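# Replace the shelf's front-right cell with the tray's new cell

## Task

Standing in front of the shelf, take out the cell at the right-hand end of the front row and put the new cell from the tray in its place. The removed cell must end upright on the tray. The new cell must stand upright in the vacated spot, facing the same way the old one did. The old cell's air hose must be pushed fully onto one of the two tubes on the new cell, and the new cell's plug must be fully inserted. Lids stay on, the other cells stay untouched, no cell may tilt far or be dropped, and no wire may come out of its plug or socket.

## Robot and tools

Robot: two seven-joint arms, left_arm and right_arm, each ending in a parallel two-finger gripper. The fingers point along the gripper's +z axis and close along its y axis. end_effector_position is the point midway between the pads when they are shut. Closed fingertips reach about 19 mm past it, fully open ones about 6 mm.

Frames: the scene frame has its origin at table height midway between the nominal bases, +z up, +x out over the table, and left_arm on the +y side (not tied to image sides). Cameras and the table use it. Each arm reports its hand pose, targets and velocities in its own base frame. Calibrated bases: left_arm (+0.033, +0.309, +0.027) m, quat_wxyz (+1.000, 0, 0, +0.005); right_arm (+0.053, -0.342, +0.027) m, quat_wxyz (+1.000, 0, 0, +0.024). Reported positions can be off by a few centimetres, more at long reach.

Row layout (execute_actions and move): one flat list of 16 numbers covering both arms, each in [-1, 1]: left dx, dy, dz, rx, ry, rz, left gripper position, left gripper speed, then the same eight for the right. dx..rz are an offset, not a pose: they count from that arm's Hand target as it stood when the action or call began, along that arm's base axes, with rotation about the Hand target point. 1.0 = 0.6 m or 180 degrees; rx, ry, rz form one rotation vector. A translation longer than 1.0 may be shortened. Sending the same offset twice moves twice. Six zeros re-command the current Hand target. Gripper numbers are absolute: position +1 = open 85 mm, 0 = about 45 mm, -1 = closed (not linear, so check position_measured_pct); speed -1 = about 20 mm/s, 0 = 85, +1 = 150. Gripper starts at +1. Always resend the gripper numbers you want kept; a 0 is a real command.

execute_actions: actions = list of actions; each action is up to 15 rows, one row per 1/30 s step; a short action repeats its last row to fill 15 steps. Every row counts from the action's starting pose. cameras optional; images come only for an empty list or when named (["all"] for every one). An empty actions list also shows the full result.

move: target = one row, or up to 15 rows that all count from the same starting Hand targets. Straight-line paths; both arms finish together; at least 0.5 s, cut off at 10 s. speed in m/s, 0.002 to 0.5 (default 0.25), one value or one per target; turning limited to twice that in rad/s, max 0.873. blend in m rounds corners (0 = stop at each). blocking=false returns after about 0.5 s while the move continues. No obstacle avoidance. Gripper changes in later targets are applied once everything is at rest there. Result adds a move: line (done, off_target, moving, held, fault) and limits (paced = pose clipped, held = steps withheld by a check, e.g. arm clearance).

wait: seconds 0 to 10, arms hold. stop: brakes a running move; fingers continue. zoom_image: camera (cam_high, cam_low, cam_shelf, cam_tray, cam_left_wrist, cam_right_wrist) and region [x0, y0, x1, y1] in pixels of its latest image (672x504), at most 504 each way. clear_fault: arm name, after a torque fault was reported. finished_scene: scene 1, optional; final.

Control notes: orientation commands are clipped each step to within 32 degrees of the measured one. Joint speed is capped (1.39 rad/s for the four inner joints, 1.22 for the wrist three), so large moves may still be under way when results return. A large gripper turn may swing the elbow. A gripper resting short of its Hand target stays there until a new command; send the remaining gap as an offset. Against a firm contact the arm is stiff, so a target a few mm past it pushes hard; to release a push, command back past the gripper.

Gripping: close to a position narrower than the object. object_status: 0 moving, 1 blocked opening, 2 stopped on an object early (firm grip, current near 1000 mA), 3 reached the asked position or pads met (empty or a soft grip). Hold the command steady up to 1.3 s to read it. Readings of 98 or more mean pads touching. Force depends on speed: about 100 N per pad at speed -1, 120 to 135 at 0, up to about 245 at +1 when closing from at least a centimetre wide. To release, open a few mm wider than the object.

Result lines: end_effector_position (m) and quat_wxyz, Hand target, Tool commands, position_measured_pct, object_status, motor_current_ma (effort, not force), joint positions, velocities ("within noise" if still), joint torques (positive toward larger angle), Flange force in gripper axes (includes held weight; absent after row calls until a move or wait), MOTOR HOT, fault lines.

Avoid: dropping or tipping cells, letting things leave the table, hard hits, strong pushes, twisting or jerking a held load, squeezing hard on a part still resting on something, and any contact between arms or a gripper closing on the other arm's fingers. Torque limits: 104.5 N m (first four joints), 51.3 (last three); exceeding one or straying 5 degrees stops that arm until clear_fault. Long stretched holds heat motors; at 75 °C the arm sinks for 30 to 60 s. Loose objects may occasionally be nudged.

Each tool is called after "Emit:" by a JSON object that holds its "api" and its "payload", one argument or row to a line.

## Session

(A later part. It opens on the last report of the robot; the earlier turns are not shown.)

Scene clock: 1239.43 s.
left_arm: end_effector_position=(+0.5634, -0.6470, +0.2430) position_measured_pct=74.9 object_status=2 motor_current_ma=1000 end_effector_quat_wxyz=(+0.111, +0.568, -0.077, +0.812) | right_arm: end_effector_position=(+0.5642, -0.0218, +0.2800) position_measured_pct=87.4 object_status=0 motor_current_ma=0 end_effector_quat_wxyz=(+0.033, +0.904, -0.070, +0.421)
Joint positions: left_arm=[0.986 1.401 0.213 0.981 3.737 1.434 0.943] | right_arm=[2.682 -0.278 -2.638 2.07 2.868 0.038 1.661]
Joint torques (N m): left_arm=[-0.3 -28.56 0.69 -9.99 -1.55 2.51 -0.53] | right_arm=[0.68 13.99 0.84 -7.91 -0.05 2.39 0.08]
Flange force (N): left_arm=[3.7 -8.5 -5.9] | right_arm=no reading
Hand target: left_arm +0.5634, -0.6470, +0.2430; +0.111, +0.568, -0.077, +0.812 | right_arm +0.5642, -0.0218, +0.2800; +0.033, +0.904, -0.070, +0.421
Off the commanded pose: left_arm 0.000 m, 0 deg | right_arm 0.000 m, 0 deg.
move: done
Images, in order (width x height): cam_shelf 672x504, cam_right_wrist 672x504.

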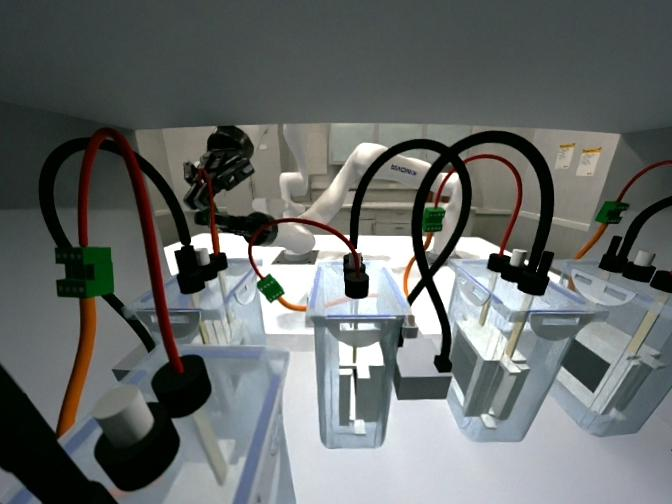

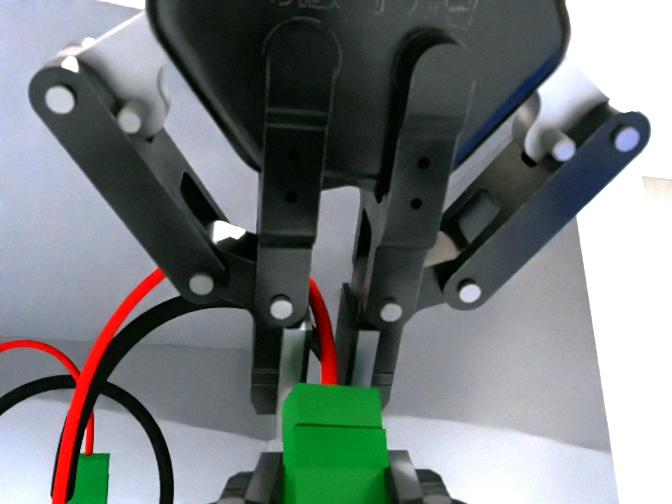

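Emit:
{"api": "move", "payload": {
  "target": [
    [0,0,0,0,0,0,-0.6,-1,0,0,0,0,0,0,0,1],
    [0,0,0,0,0,0,-0.6,-1,-0.03,0.0037,-0.0042,0,0,0,0,1]
  ],
  "cameras": ["cam_right_wrist","cam_left_wrist"],
  "speed": 0.05
}}

Emit:
{"api": "move", "payload": {
  "target": [0,0,0,0,0,0,-0.6,-1,0,0,0,0,0,0,-0.65,-1],
  "cameras": ["cam_right_wrist","cam_shelf"]
}}

Emit:
{"api": "zoom_image", "payload": {
  "camera": "cam_right_wrist",
  "region": [200, 300, 470, 504]
}}

Emit:
{"api": "zoom_image", "payload": {
  "camera": "cam_shelf",
  "region": [150, 150, 290, 270]
}}

Scene clock: 1266.20 s.
left_arm: end_effector_position=(+0.5634, -0.6470, +0.2430) position_measured_pct=74.9 object_status=2 motor_current_ma=1000 end_effector_quat_wxyz=(+0.111, +0.568, -0.077, +0.812) | right_arm: end_effector_position=(+0.5462, -0.0196, +0.2775) position_measured_pct=49.8 object_status=3 motor_current_ma=0 end_effector_quat_wxyz=(+0.033, +0.904, -0.070, +0.421)
Joint positions: left_arm=[0.986 1.401 0.213 0.981 3.737 1.434 0.943] | right_arm=[2.62 -0.252 -2.586 2.123 2.858 0.062 1.667]
Joint torques (N m): left_arm=[-0.27 -28.6 0.85 -10.03 -1.58 2.43 -0.52] | right_arm=[0.51 12.98 0.79 -7.77 -0.03 2.35 0.07]
Flange force (N): left_arm=[3.7 -8.7 -6.2] | right_arm=no reading
Hand target: left_arm +0.5634, -0.6470, +0.2430; +0.111, +0.568, -0.077, +0.812 | right_arm +0.5462, -0.0196, +0.2775; +0.033, +0.904, -0.070, +0.421
Off the commanded pose: left_arm 0.000 m, 0 deg | right_arm 0.000 m, 0 deg.
move: done
Images, in order (width x height): cam_left_wrist 672x504, cam_right_wrist 672x504.

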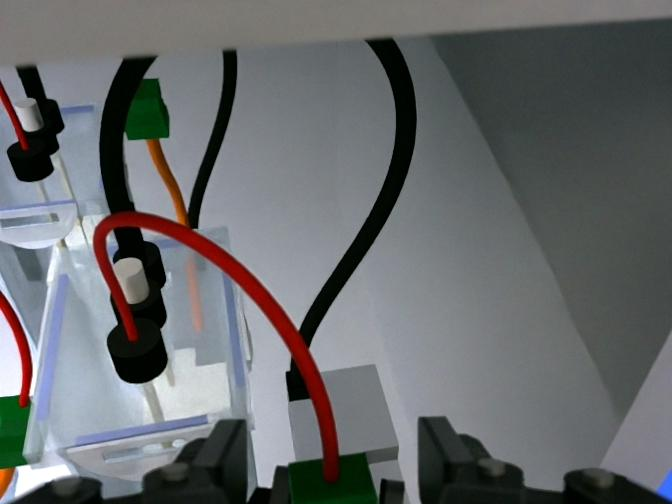

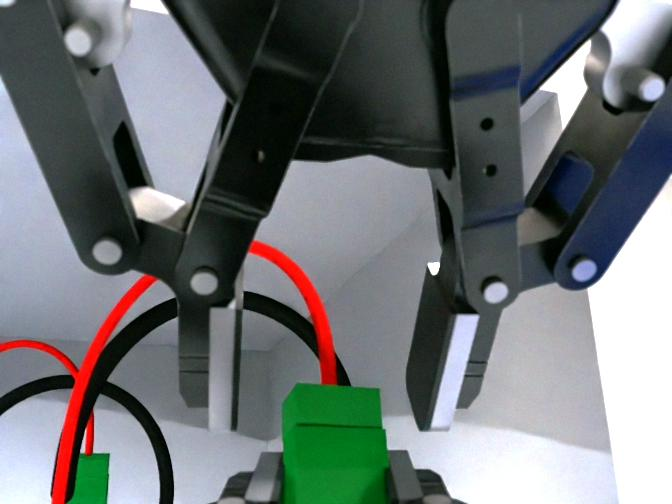

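Scene clock: 1268.10 s.
left_arm: end_effector_position=(+0.5634, -0.6470, +0.2430) position_measured_pct=74.9 object_status=2 motor_current_ma=1000 end_effector_quat_wxyz=(+0.111, +0.568, -0.077, +0.812) | right_arm: end_effector_position=(+0.5462, -0.0196, +0.2775) position_measured_pct=78.4 object_status=0 motor_current_ma=1000 end_effector_quat_wxyz=(+0.033, +0.904, -0.070, +0.421)
Joint positions: left_arm=[0.986 1.401 0.213 0.981 3.737 1.434 0.943] | right_arm=[2.62 -0.252 -2.586 2.123 2.858 0.062 1.667]
Joint torques (N m): left_arm=[-0.34 -30.05 0.51 -10.62 -1.59 3.67 -0.63] | right_arm=[2.16 11.91 2.17 -7.68 -0.09 2.56 0.08]
Flange force (N): left_arm=[1.2 -7.2 -4.2] | right_arm=no reading
Hand target: left_arm +0.5634, -0.6470, +0.2430; +0.111, +0.568, -0.077, +0.812 | right_arm +0.5462, -0.0196, +0.2775; +0.033, +0.904, -0.070, +0.421
Off the commanded pose: left_arm 0.000 m, 0 deg | right_arm 0.000 m, 0 deg.
move: done
Images, in order (width x height): cam_shelf 672x504, cam_right_wrist 672x504.

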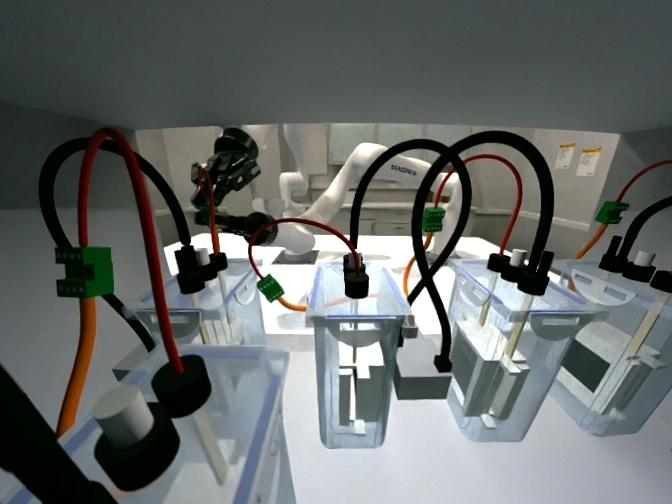

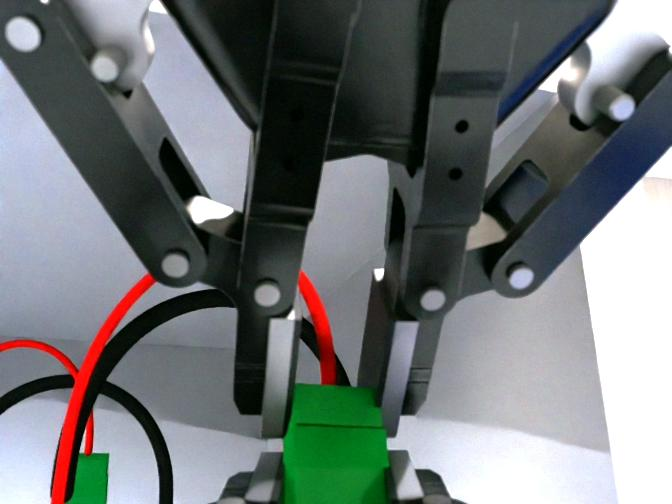

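Scaled by 1.867.

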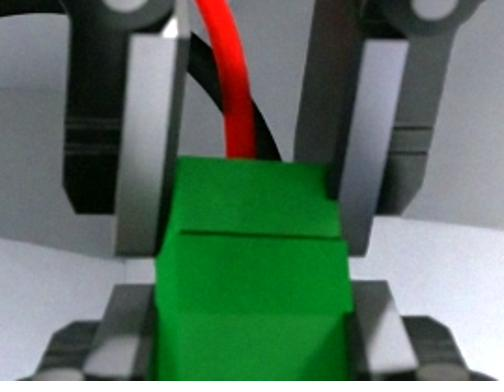

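Scaled by 3.600 from the camera's 672x504 image, which has a finer 960x720 frame.

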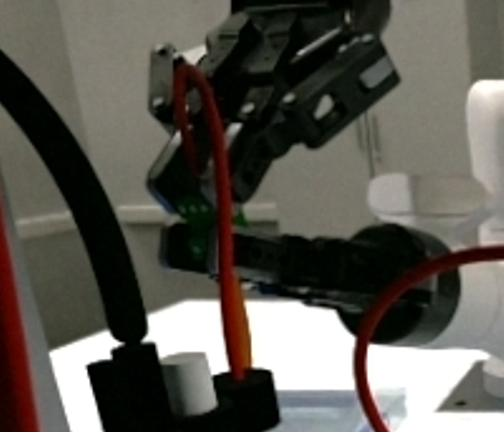

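Emit:
{"api": "move", "payload": {
  "target": [0,0,0,0,0,0,-0.6,-1,0,0,0.025,0,0,0,-0.65,-1],
  "cameras": ["cam_right_wrist","cam_shelf"],
  "speed": 0.02
}}

Emit:
{"api": "zoom_image", "payload": {
  "camera": "cam_right_wrist",
  "region": [200, 300, 470, 504]
}}

Scene clock: 1277.80 s.
left_arm: end_effector_position=(+0.5634, -0.6470, +0.2430) position_measured_pct=74.9 object_status=2 motor_current_ma=1000 end_effector_quat_wxyz=(+0.111, +0.568, -0.077, +0.812) | right_arm: end_effector_position=(+0.5462, -0.0196, +0.2925) position_measured_pct=78.4 object_status=2 motor_current_ma=1000 end_effector_quat_wxyz=(+0.033, +0.904, -0.070, +0.421)
Joint positions: left_arm=[0.986 1.401 0.213 0.981 3.737 1.434 0.943] | right_arm=[2.531 -0.236 -2.487 2.094 2.848 0.005 1.677]
Joint torques (N m): left_arm=[-0.22 -28.41 0.79 -9.92 -1.58 2.39 -0.56] | right_arm=[0.59 12.14 0.89 -8.14 -0.05 2.46 0.06]
Flange force (N): left_arm=[3.9 -8.8 -6.1] | right_arm=no reading
Hand target: left_arm +0.5634, -0.6470, +0.2430; +0.111, +0.568, -0.077, +0.812 | right_arm +0.5462, -0.0196, +0.2925; +0.033, +0.904, -0.070, +0.421
Off the commanded pose: left_arm 0.000 m, 0 deg | right_arm 0.000 m, 0 deg.
move: done
Images, in order (width x height): cam_shelf 672x504, cam_right_wrist 672x504.

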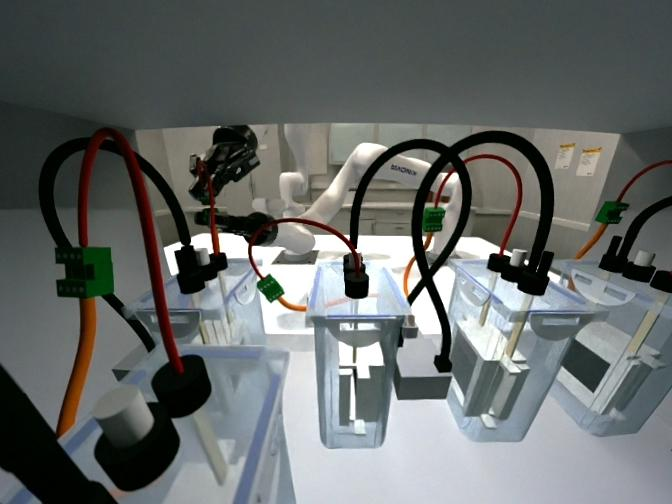

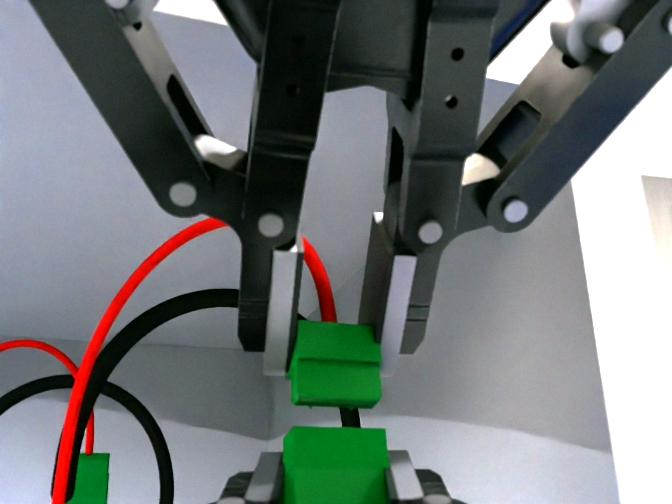

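Scaled by 1.867.

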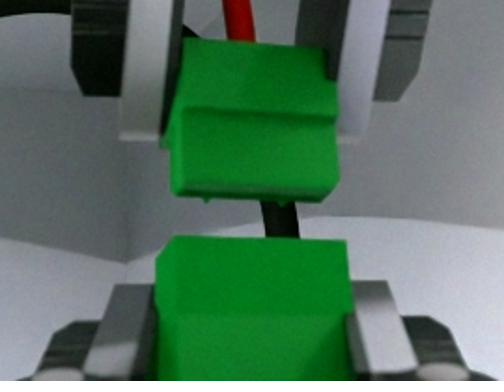

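Emit:
{"api": "move", "payload": {
  "target": [0,0,0,0,0,0,-0.6,-1,0.05,0.05,0.03,0,0,0,-0.65,-1],
  "cameras": ["cam_left_wrist","cam_low"],
  "speed": 0.06
}}

Scene clock: 1290.57 s.
left_arm: end_effector_position=(+0.5634, -0.6470, +0.2430) position_measured_pct=74.9 object_status=2 motor_current_ma=1000 end_effector_quat_wxyz=(+0.111, +0.568, -0.077, +0.812) | right_arm: end_effector_position=(+0.5762, +0.0104, +0.3105) position_measured_pct=78.4 object_status=2 motor_current_ma=1000 end_effector_quat_wxyz=(+0.033, +0.904, -0.070, +0.421)
Joint positions: left_arm=[0.986 1.401 0.213 0.981 3.737 1.434 0.943] | right_arm=[2.358 -0.315 -2.331 1.966 2.823 -0.099 1.618]
Joint torques (N m): left_arm=[-0.33 -28.42 0.74 -9.83 -1.56 2.42 -0.55] | right_arm=[0.6 13.04 1.83 -8.56 -0.05 2.4 0.05]
Flange force (N): left_arm=[3.6 -8.1 -5.7] | right_arm=[3.7 -9.2 -6.6]
Hand target: left_arm +0.5634, -0.6470, +0.2430; +0.111, +0.568, -0.077, +0.812 | right_arm +0.5762, +0.0104, +0.3105; +0.033, +0.904, -0.070, +0.421
Off the commanded pose: left_arm 0.000 m, 0 deg | right_arm 0.000 m, 0 deg.
move: done
Images, in order (width x height): cam_low 672x504, cam_left_wrist 672x504.

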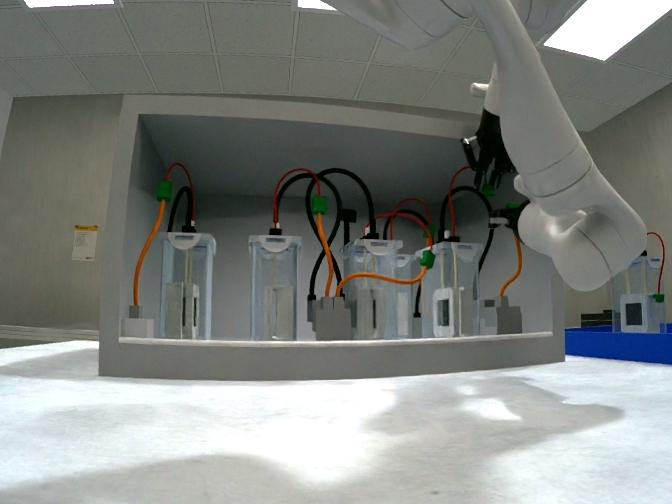

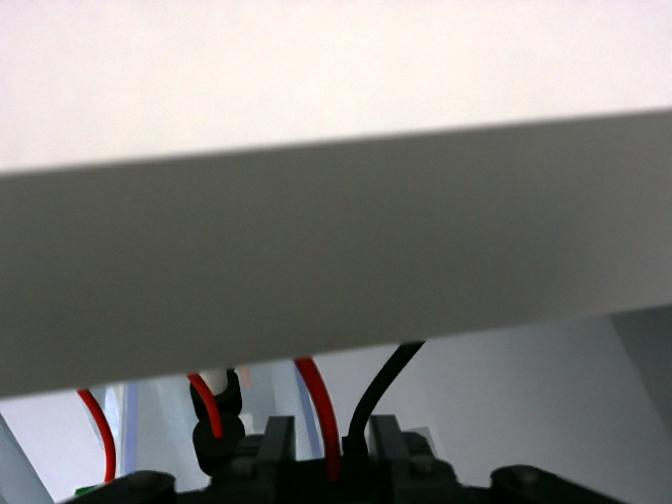

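Emit:
{"api": "move", "payload": {
  "target": [0,0,0,0,0,0,-0.6,-1,-0.05,0.04,-0.02,0,0,0,-0.65,-1],
  "speed": 0.06
}}

Emit:
{"api": "move", "payload": {
  "target": [0,0,0,0,0,0,-0.6,-1,0,0,0,0,0,0,-0.2,-0.8],
  "cameras": ["cam_left_wrist","cam_low","cam_right_wrist","cam_shelf"]
}}

Scene clock: 1303.80 s.
left_arm: end_effector_position=(+0.5634, -0.6470, +0.2430) position_measured_pct=74.9 object_status=2 motor_current_ma=1000 end_effector_quat_wxyz=(+0.111, +0.568, -0.077, +0.812) | right_arm: end_effector_position=(+0.5462, +0.0344, +0.2985) position_measured_pct=78.4 object_status=2 motor_current_ma=1000 end_effector_quat_wxyz=(+0.033, +0.904, -0.070, +0.421)
Joint positions: left_arm=[0.986 1.401 0.213 0.981 3.737 1.434 0.943] | right_arm=[2.123 -0.327 -2.154 2.056 2.819 -0.056 1.551]
Joint torques (N m): left_arm=[-0.27 -28.45 0.86 -9.81 -1.5 2.39 -0.58] | right_arm=[0.59 11.04 2.23 -8.1 -0.04 2.29 0.03]
Flange force (N): left_arm=[3.5 -8.3 -5.7] | right_arm=[3.1 -7.8 -8.3]
Hand target: left_arm +0.5634, -0.6470, +0.2430; +0.111, +0.568, -0.077, +0.812 | right_arm +0.5462, +0.0344, +0.2985; +0.033, +0.904, -0.070, +0.421
Off the commanded pose: left_arm 0.000 m, 0 deg | right_arm 0.000 m, 0 deg.
move: done

Scene clock: 1304.57 s.
left_arm: end_effector_position=(+0.5634, -0.6470, +0.2430) position_measured_pct=74.9 object_status=2 motor_current_ma=1000 end_effector_quat_wxyz=(+0.111, +0.568, -0.077, +0.812) | right_arm: end_effector_position=(+0.5462, +0.0344, +0.2985) position_measured_pct=60.2 object_status=0 motor_current_ma=0 end_effector_quat_wxyz=(+0.033, +0.904, -0.070, +0.421)
Joint positions: left_arm=[0.986 1.401 0.213 0.981 3.737 1.434 0.943] | right_arm=[2.123 -0.327 -2.154 2.056 2.819 -0.056 1.551]
Joint torques (N m): left_arm=[-0.31 -28.45 0.65 -9.89 -1.62 2.34 -0.51] | right_arm=[0.6 10.97 2.22 -8.09 -0.02 2.4 0.06]
Flange force (N): left_arm=[3.8 -8.3 -6.1] | right_arm=[3.4 -7.9 -8.8]
Hand target: left_arm +0.5634, -0.6470, +0.2430; +0.111, +0.568, -0.077, +0.812 | right_arm +0.5462, +0.0344, +0.2985; +0.033, +0.904, -0.070, +0.421
Off the commanded pose: left_arm 0.000 m, 0 deg | right_arm 0.000 m, 0 deg.
move: done
Images, in order (width x height): cam_low 672x504, cam_shelf 672x504, cam_left_wrist 672x504, cam_right_wrist 672x504.

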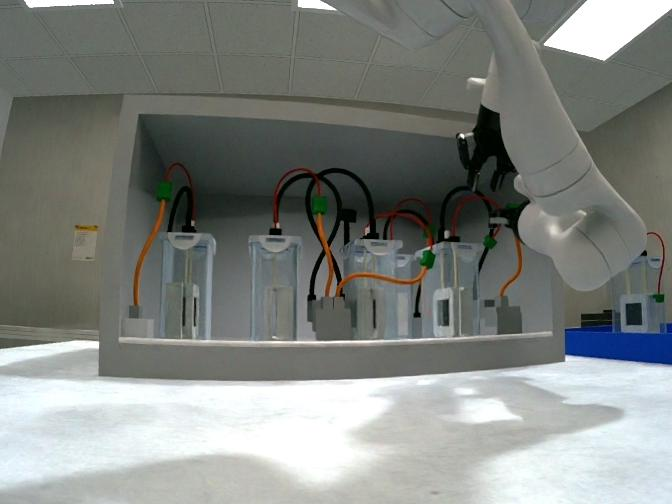

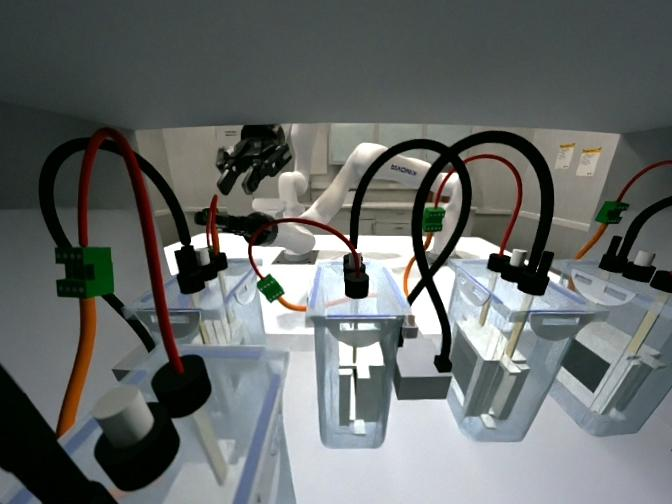

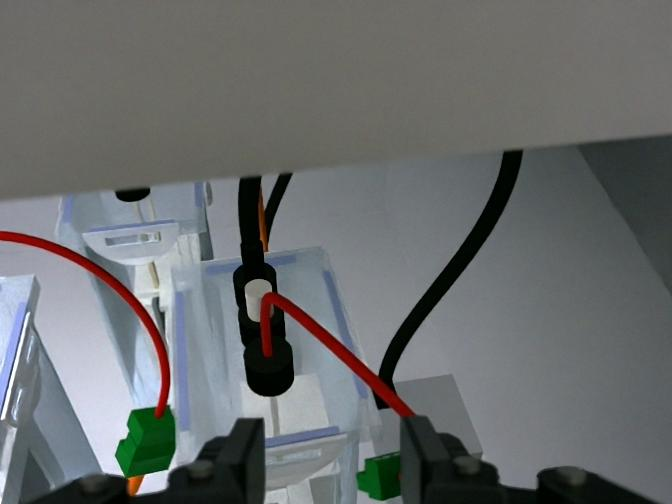

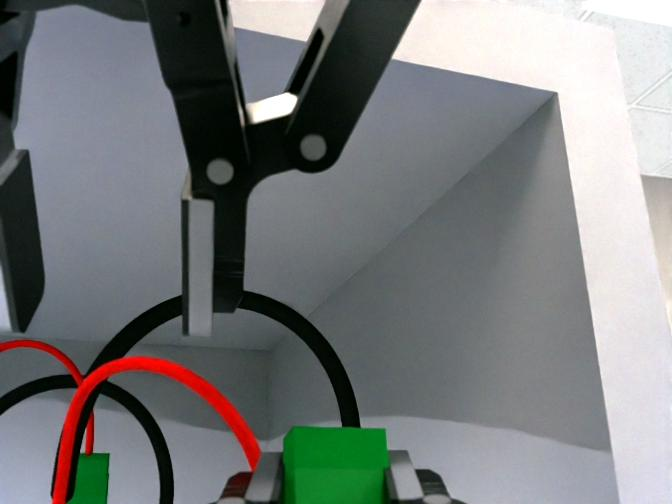

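Emit:
{"api": "move", "payload": {
  "target": [0,0,0,0,0,0,-0.6,-1,-0.16,0.027,0.124,-0.0025,-0.083,0.0775,-0.2,-0.8],
  "speed": 0.1
}}

Emit:
{"api": "move", "payload": {
  "target": [0.0917,0,0.0,0,0,0,-0.6,-1,0,0,0,0,0,0,-0.2,-0.8],
  "cameras": ["cam_left_wrist","cam_right_wrist","cam_low"],
  "speed": 0.06
}}

Scene clock: 1455.87 s.
left_arm: end_effector_position=(+0.5634, -0.6470, +0.2430) position_measured_pct=74.9 object_status=2 motor_current_ma=1000 end_effector_quat_wxyz=(+0.111, +0.568, -0.077, +0.812) | right_arm: end_effector_position=(+0.4502, +0.0506, +0.3729) position_measured_pct=60.2 object_status=3 motor_current_ma=0 end_effector_quat_wxyz=(-0.024, +0.843, +0.038, +0.536)
Joint positions: left_arm=[0.986 1.401 0.213 0.981 3.737 1.434 0.943] | right_arm=[2.048 0.245 -2.414 2.4 2.168 0.403 2.532]
Joint torques (N m): left_arm=[-0.36 -28.35 0.75 -9.85 -1.56 2.41 -0.58] | right_arm=[0.64 3.11 -2.4 -8.79 0.83 1.66 0.04]
Flange force (N): left_arm=[3.9 -8.4 -5.9] | right_arm=no reading
Hand target: left_arm +0.5634, -0.6470, +0.2430; +0.111, +0.568, -0.077, +0.812 | right_arm +0.4502, +0.0506, +0.3729; -0.024, +0.843, +0.038, +0.536
Off the commanded pose: left_arm 0.000 m, 0 deg | right_arm 0.000 m, 0 deg.
move: done

Scene clock: 1457.17 s.
left_arm: end_effector_position=(+0.6184, -0.6470, +0.2430) position_measured_pct=74.9 object_status=2 motor_current_ma=1000 end_effector_quat_wxyz=(+0.111, +0.568, -0.077, +0.812) | right_arm: end_effector_position=(+0.4502, +0.0506, +0.3729) position_measured_pct=60.2 object_status=3 motor_current_ma=0 end_effector_quat_wxyz=(-0.024, +0.843, +0.038, +0.536)
Joint positions: left_arm=[0.931 1.457 0.199 0.816 3.704 1.301 0.924] | right_arm=[2.048 0.245 -2.414 2.4 2.168 0.403 2.533]
Joint torques (N m): left_arm=[-0.91 -28.59 0.53 -10.46 -1.32 2.12 -0.56] | right_arm=[0.57 3.06 -2.38 -8.77 0.81 1.65 0.08]
Flange force (N): left_arm=[6.4 -9.5 -8.7] | right_arm=no reading
Hand target: left_arm +0.6184, -0.6470, +0.2430; +0.111, +0.568, -0.077, +0.812 | right_arm +0.4502, +0.0506, +0.3729; -0.024, +0.843, +0.038, +0.536
Off the commanded pose: left_arm 0.000 m, 0 deg | right_arm 0.000 m, 0 deg.
move: done
Images, in order (width x height): cam_low 672x504, cam_left_wrist 672x504, cam_right_wrist 672x504.

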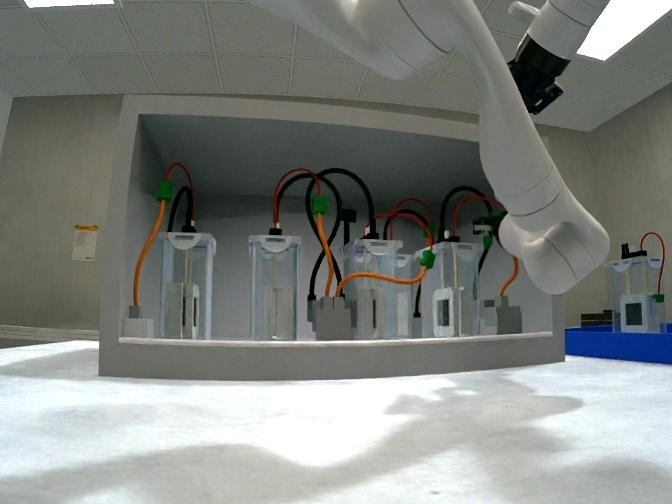

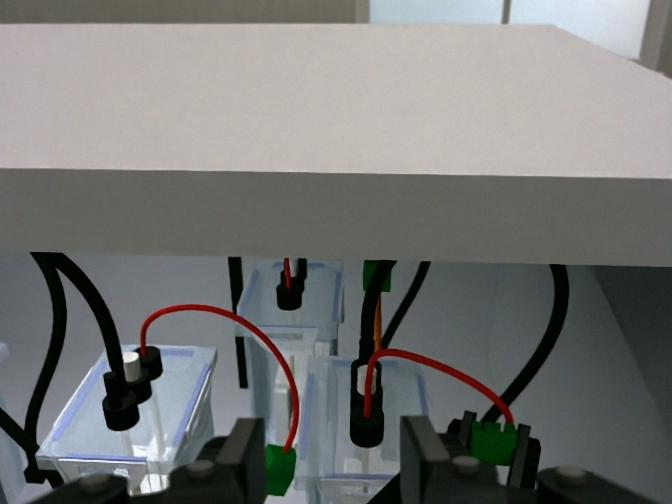

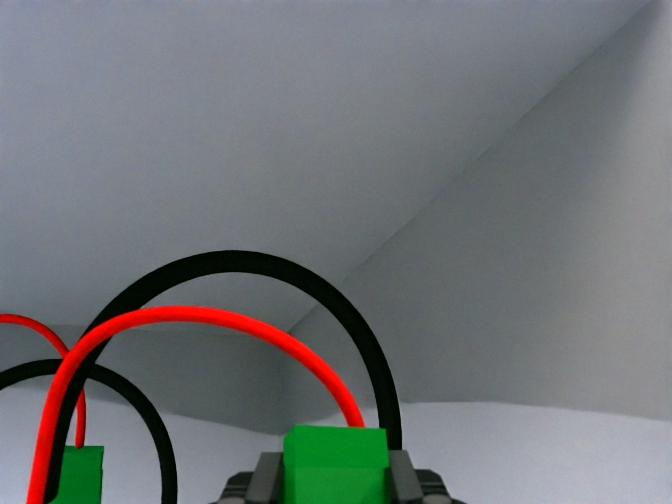

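Emit:
{"api": "move", "payload": {
  "target": [0,0,0,0,0,0,-0.1,-0.8,0,0,0,0,0,0,-0.2,-0.8],
  "cameras": ["cam_left_wrist","cam_right_wrist"]
}}

Emit:
{"api": "move", "payload": {
  "target": [-0.18,0.045,-0.068,0,0,0,-0.1,-0.8,0,0,0,0,0,0,-0.2,-0.8],
  "cameras": ["cam_left_wrist","cam_right_wrist"],
  "speed": 0.1
}}

Scene clock: 1469.83 s.
left_arm: end_effector_position=(+0.6184, -0.6470, +0.2430) position_measured_pct=55.0 object_status=0 motor_current_ma=0 end_effector_quat_wxyz=(+0.111, +0.568, -0.077, +0.812) | right_arm: end_effector_position=(+0.4502, +0.0506, +0.3729) position_measured_pct=60.2 object_status=3 motor_current_ma=0 end_effector_quat_wxyz=(-0.024, +0.843, +0.038, +0.536)
Joint positions: left_arm=[0.931 1.457 0.199 0.816 3.704 1.301 0.924] | right_arm=[2.048 0.245 -2.414 2.4 2.168 0.403 2.533]
Joint torques (N m): left_arm=[-0.55 -28.87 0.61 -10.54 -1.39 2.17 -0.58] | right_arm=[0.62 3.1 -2.47 -8.84 0.82 1.66 0.05]
Flange force (N): left_arm=[5.8 -9.8 -8.5] | right_arm=no reading
Hand target: left_arm +0.6184, -0.6470, +0.2430; +0.111, +0.568, -0.077, +0.812 | right_arm +0.4502, +0.0506, +0.3729; -0.024, +0.843, +0.038, +0.536
Off the commanded pose: left_arm 0.000 m, 0 deg | right_arm 0.000 m, 0 deg.
move: done
Images, in order (width x height): cam_left_wrist 672x504, cam_right_wrist 672x504.

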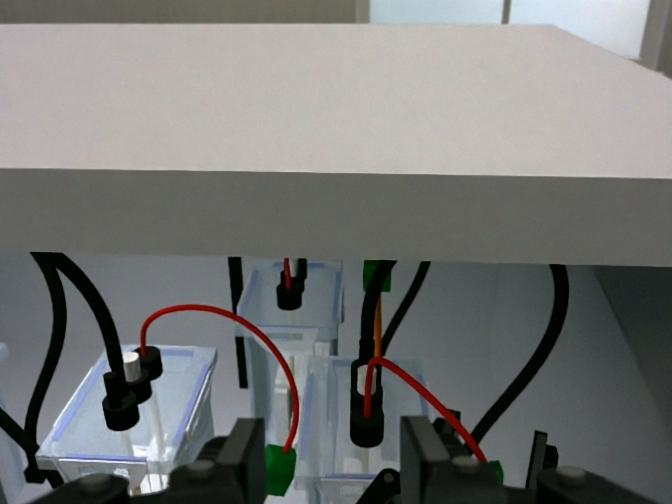

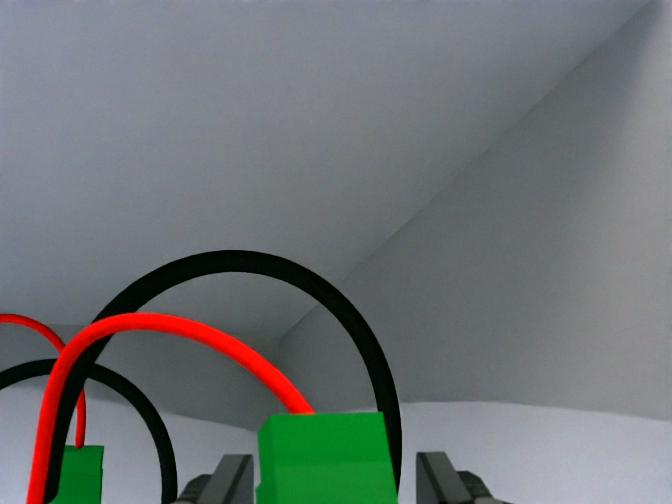

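Scene clock: 1471.37 s.
left_arm: end_effector_position=(+0.5104, -0.6200, +0.2022) position_measured_pct=55.0 object_status=3 motor_current_ma=0 end_effector_quat_wxyz=(+0.111, +0.568, -0.077, +0.812) | right_arm: end_effector_position=(+0.4502, +0.0506, +0.3729) position_measured_pct=60.2 object_status=3 motor_current_ma=0 end_effector_quat_wxyz=(-0.024, +0.843, +0.038, +0.536)
Joint positions: left_arm=[1.026 1.41 0.214 1.168 3.761 1.616 1.04] | right_arm=[2.048 0.245 -2.414 2.4 2.168 0.403 2.533]
Joint torques (N m): left_arm=[-0.61 -26.78 0.83 -8.36 -1.21 2.39 -0.6] | right_arm=[0.62 3.09 -2.47 -8.84 0.78 1.66 0.07]
Flange force (N): left_arm=[3.9 -7.4 -4.7] | right_arm=no reading
Hand target: left_arm +0.5104, -0.6200, +0.2022; +0.111, +0.568, -0.077, +0.812 | right_arm +0.4502, +0.0506, +0.3729; -0.024, +0.843, +0.038, +0.536
Off the commanded pose: left_arm 0.000 m, 0 deg | right_arm 0.000 m, 0 deg.
move: done
Images, in order (width x height): cam_left_wrist 672x504, cam_right_wrist 672x504.

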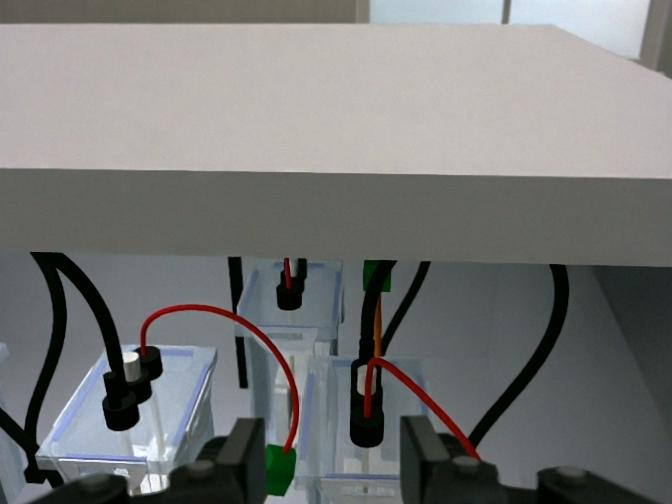

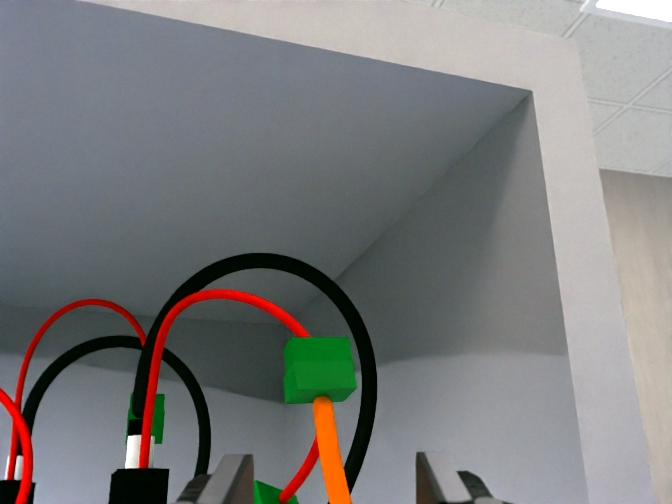

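Emit:
{"api": "execute_actions", "payload": {
  "actions": [],
  "cameras": ["cam_shelf","cam_low","cam_tray","cam_high"]
}}

Emit:
{"api": "zoom_image", "payload": {
  "camera": "cam_shelf",
  "region": [130, 160, 270, 300]
}}

Emit:
{"api": "zoom_image", "payload": {
  "camera": "cam_low",
  "region": [420, 180, 560, 340]
}}

Emit:
{"api": "zoom_image", "payload": {
  "camera": "cam_tray",
  "region": [0, 100, 200, 260]
}}

Scene clock: 1483.77 s.
left_arm: end_effector_position=(+0.5104, -0.6200, +0.2022) position_measured_pct=55.0 object_status=3 motor_current_ma=0 end_effector_quat_wxyz=(+0.111, +0.568, -0.077, +0.812) | right_arm: end_effector_position=(+0.4502, +0.0506, +0.3729) position_measured_pct=60.2 object_status=3 motor_current_ma=0 end_effector_quat_wxyz=(-0.024, +0.843, +0.038, +0.536)
Joint positions: left_arm=[1.026 1.41 0.214 1.168 3.761 1.616 1.04] | right_arm=[2.048 0.245 -2.414 2.4 2.168 0.403 2.533]
Joint velocities: within noise
Joint torques (N m): left_arm=[-0.53 -26.62 0.88 -8.35 -1.18 2.42 -0.59] | right_arm=[0.65 3.11 -2.39 -8.8 0.8 1.63 0.04]
Flange force (N): left_arm=[4.2 -7.6 -4.5] | right_arm=no reading
Hand target: left_arm +0.5104, -0.6200, +0.2022; +0.111, +0.568, -0.077, +0.812 | right_arm +0.4502, +0.0506, +0.3729; -0.024, +0.843, +0.038, +0.536
Tool commands: left_gripper/position=-0.1 left_gripper/speed=-0.8 right_gripper/position=-0.2 right_gripper/speed=-0.8
Off the commanded pose: left_arm 0.000 m, 0 deg | right_arm 0.000 m, 0 deg.
Images, in order (width x height): cam_high 672x504, cam_low 672x504, cam_shelf 672x504, cam_tray 672x504.

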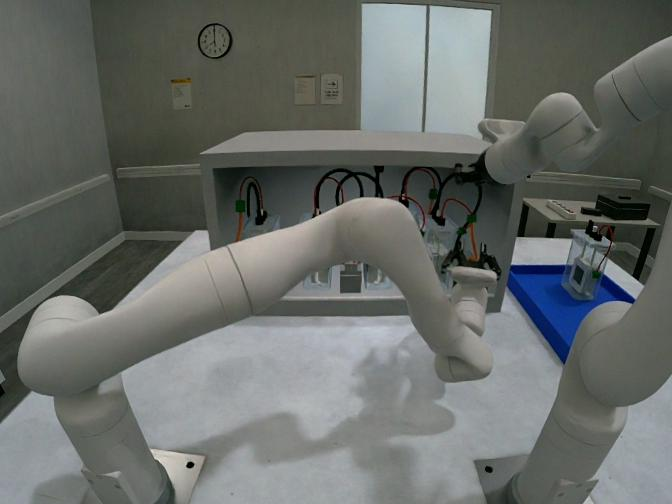

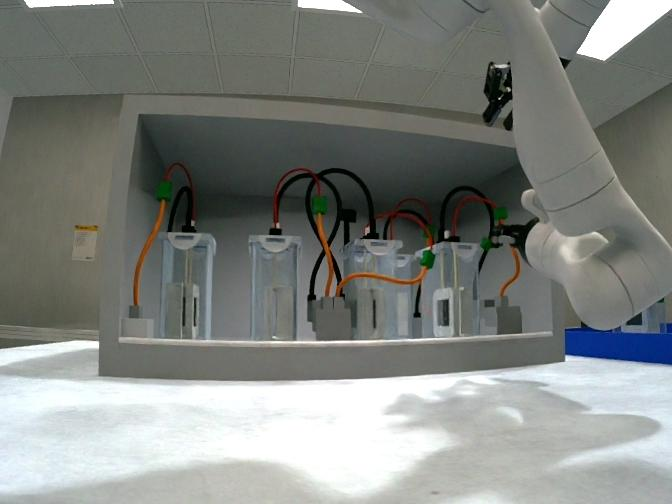

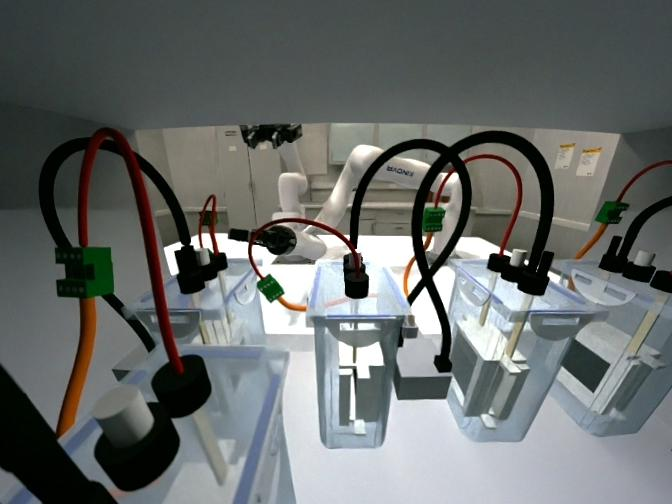

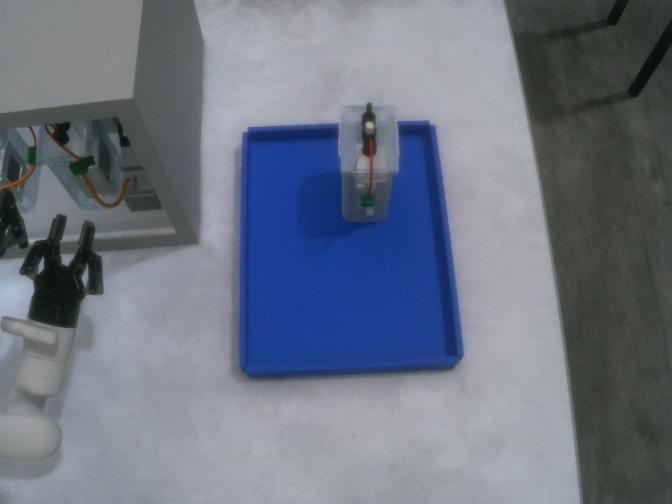

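Scaled by 3.600 from the camera's 672x504 image, which has a finer 960x720 frame.

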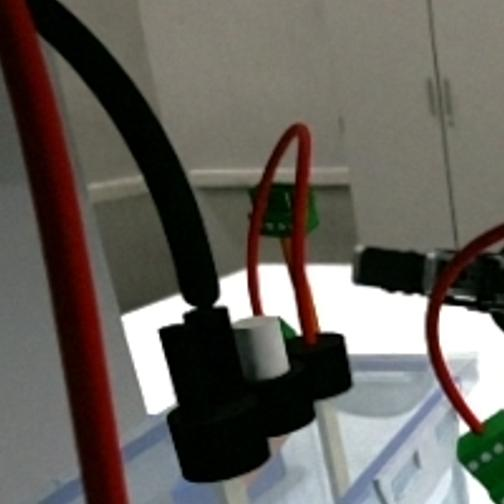

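Scaled by 3.150 from the camera's 672x504 image, which has a finer 960x720 frame.

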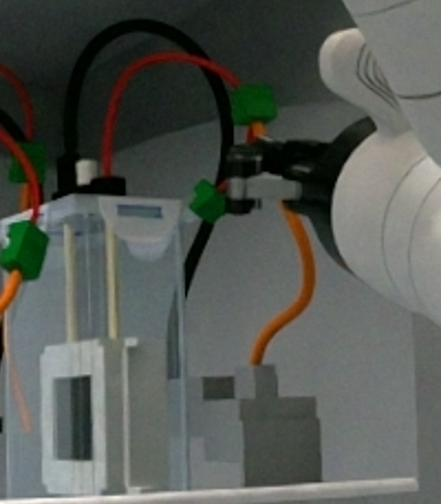

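Scaled by 2.520 from the camera's 672x504 image, which has a finer 960x720 frame.

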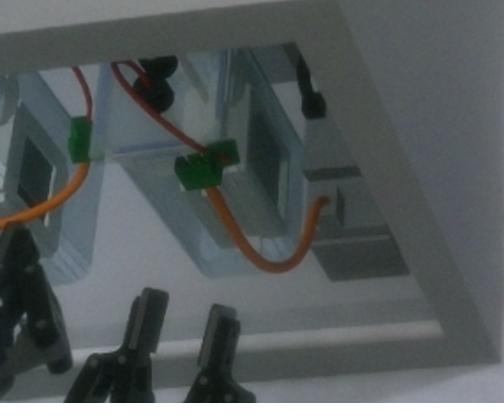

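Emit:
{"api": "move", "payload": {
  "target": [
    [0.18,-0.045,0.068,0,0,0,-0.1,-0.8,0,0,0,0,0,0,-0.2,-0.8],
    [0.18,-0.045,0.068,0,0,0,-0.6,-1,0,0,0,0,0,0,-0.2,-0.8],
    [0.08,-0.045,0.068,0,0,0,-0.6,-1,0,0,0,0,0,0,-0.2,-0.8]
  ],
  "cameras": ["cam_left_wrist","cam_right_wrist","cam_tray"],
  "speed": 0.06
}}

Emit:
{"api": "zoom_image", "payload": {
  "camera": "cam_tray",
  "region": [0, 100, 200, 260]
}}

Scene clock: 1534.40 s.
left_arm: end_effector_position=(+0.5584, -0.6470, +0.2430) position_measured_pct=80.1 object_status=3 motor_current_ma=0 end_effector_quat_wxyz=(+0.111, +0.568, -0.077, +0.812) | right_arm: end_effector_position=(+0.4502, +0.0506, +0.3729) position_measured_pct=60.2 object_status=3 motor_current_ma=0 end_effector_quat_wxyz=(-0.024, +0.843, +0.038, +0.536)
Joint positions: left_arm=[0.992 1.397 0.213 0.994 3.742 1.445 0.945] | right_arm=[2.048 0.245 -2.414 2.4 2.168 0.403 2.533]
Joint torques (N m): left_arm=[0.31 -29.18 0.82 -10.27 -1.88 2.72 -0.59] | right_arm=[0.6 3.13 -2.42 -8.83 0.8 1.65 0.04]
Flange force (N): left_arm=[2.8 -9.3 -5.7] | right_arm=no reading
Hand target: left_arm +0.5584, -0.6470, +0.2430; +0.111, +0.568, -0.077, +0.812 | right_arm +0.4502, +0.0506, +0.3729; -0.024, +0.843, +0.038, +0.536
Off the commanded pose: left_arm 0.000 m, 0 deg | right_arm 0.000 m, 0 deg.
move: done
Images, in order (width x height): cam_tray 672x504, cam_left_wrist 672x504, cam_right_wrist 672x504.

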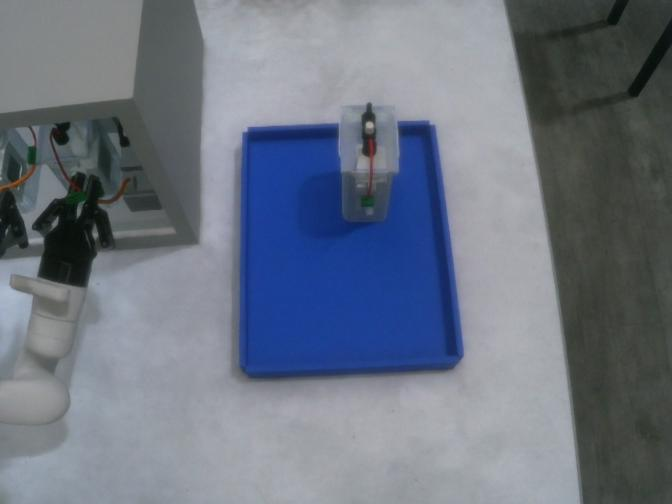

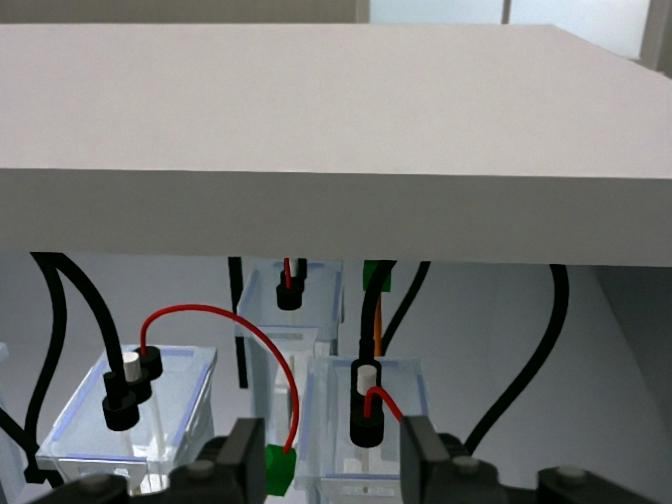

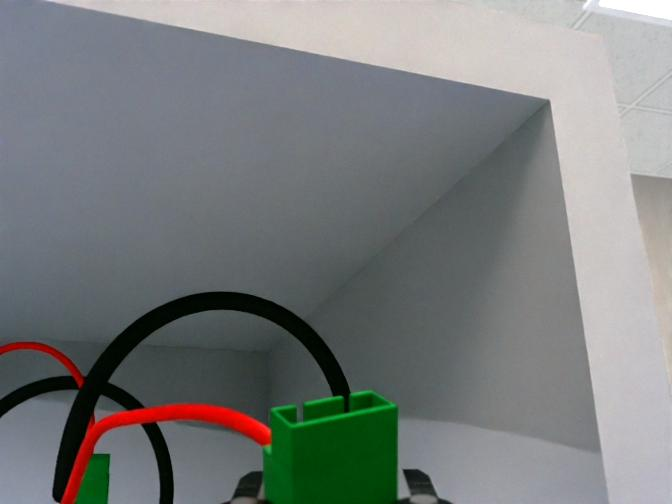

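Scaled by 2.520 from the camera's 672x504 image, which has a finer 960x720 frame.

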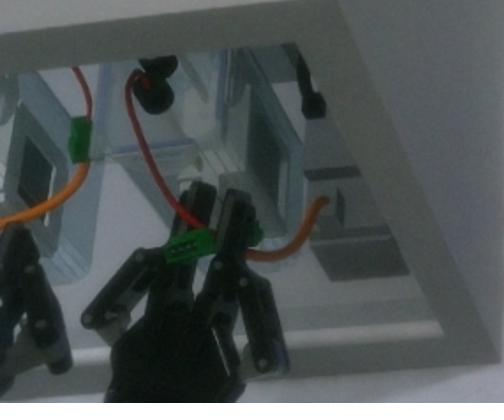

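Emit:
{"api": "move", "payload": {
  "target": [0,0,0,0,0,0,-0.7,-1,-0.0067,-0.1335,0,-0.0024,0.1116,-0.0442,0.0,-0.8],
  "cameras": ["cam_left_wrist"],
  "speed": 0.1
}}

Emit:
{"api": "zoom_image", "payload": {
  "camera": "cam_left_wrist",
  "region": [220, 220, 460, 430]
}}

Scene clock: 1580.93 s.
left_arm: end_effector_position=(+0.5584, -0.6470, +0.2430) position_measured_pct=85.3 object_status=3 motor_current_ma=10 end_effector_quat_wxyz=(+0.111, +0.568, -0.077, +0.812) | right_arm: end_effector_position=(+0.4462, -0.0295, +0.3729) position_measured_pct=49.8 object_status=3 motor_current_ma=0 end_effector_quat_wxyz=(+0.009, +0.924, -0.023, +0.381)
Joint positions: left_arm=[0.992 1.397 0.213 0.994 3.742 1.445 0.945] | right_arm=[1.996 0.291 -2.239 2.058 0.734 0.588 4.009]
Joint torques (N m): left_arm=[0.4 -29.25 0.88 -10.21 -1.94 2.61 -0.53] | right_arm=[0.62 1.28 -3.23 -9.47 0.73 -1.4 0.06]
Flange force (N): left_arm=[2.5 -9.0 -5.6] | right_arm=[7.6 0.9 8.5]
Hand target: left_arm +0.5584, -0.6470, +0.2430; +0.111, +0.568, -0.077, +0.812 | right_arm +0.4462, -0.0295, +0.3729; +0.009, +0.924, -0.023, +0.381
Off the commanded pose: left_arm 0.000 m, 0 deg | right_arm 0.000 m, 0 deg.
move: done
Images, in order (width x height): cam_left_wrist 672x504.

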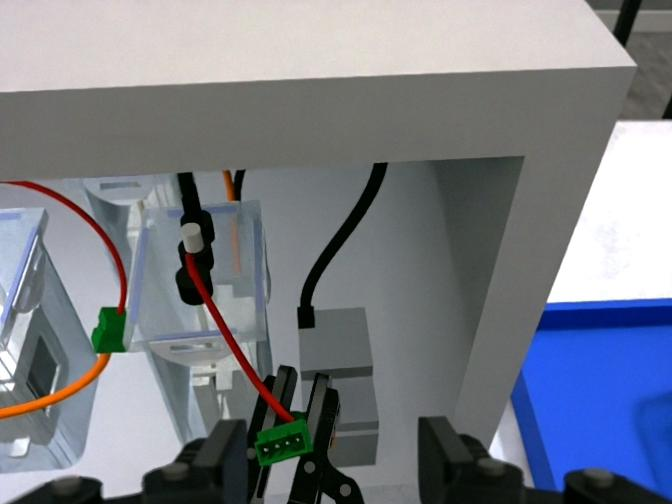

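Scaled by 2.100.

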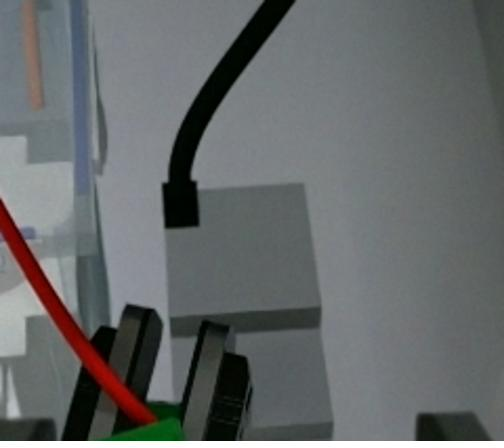

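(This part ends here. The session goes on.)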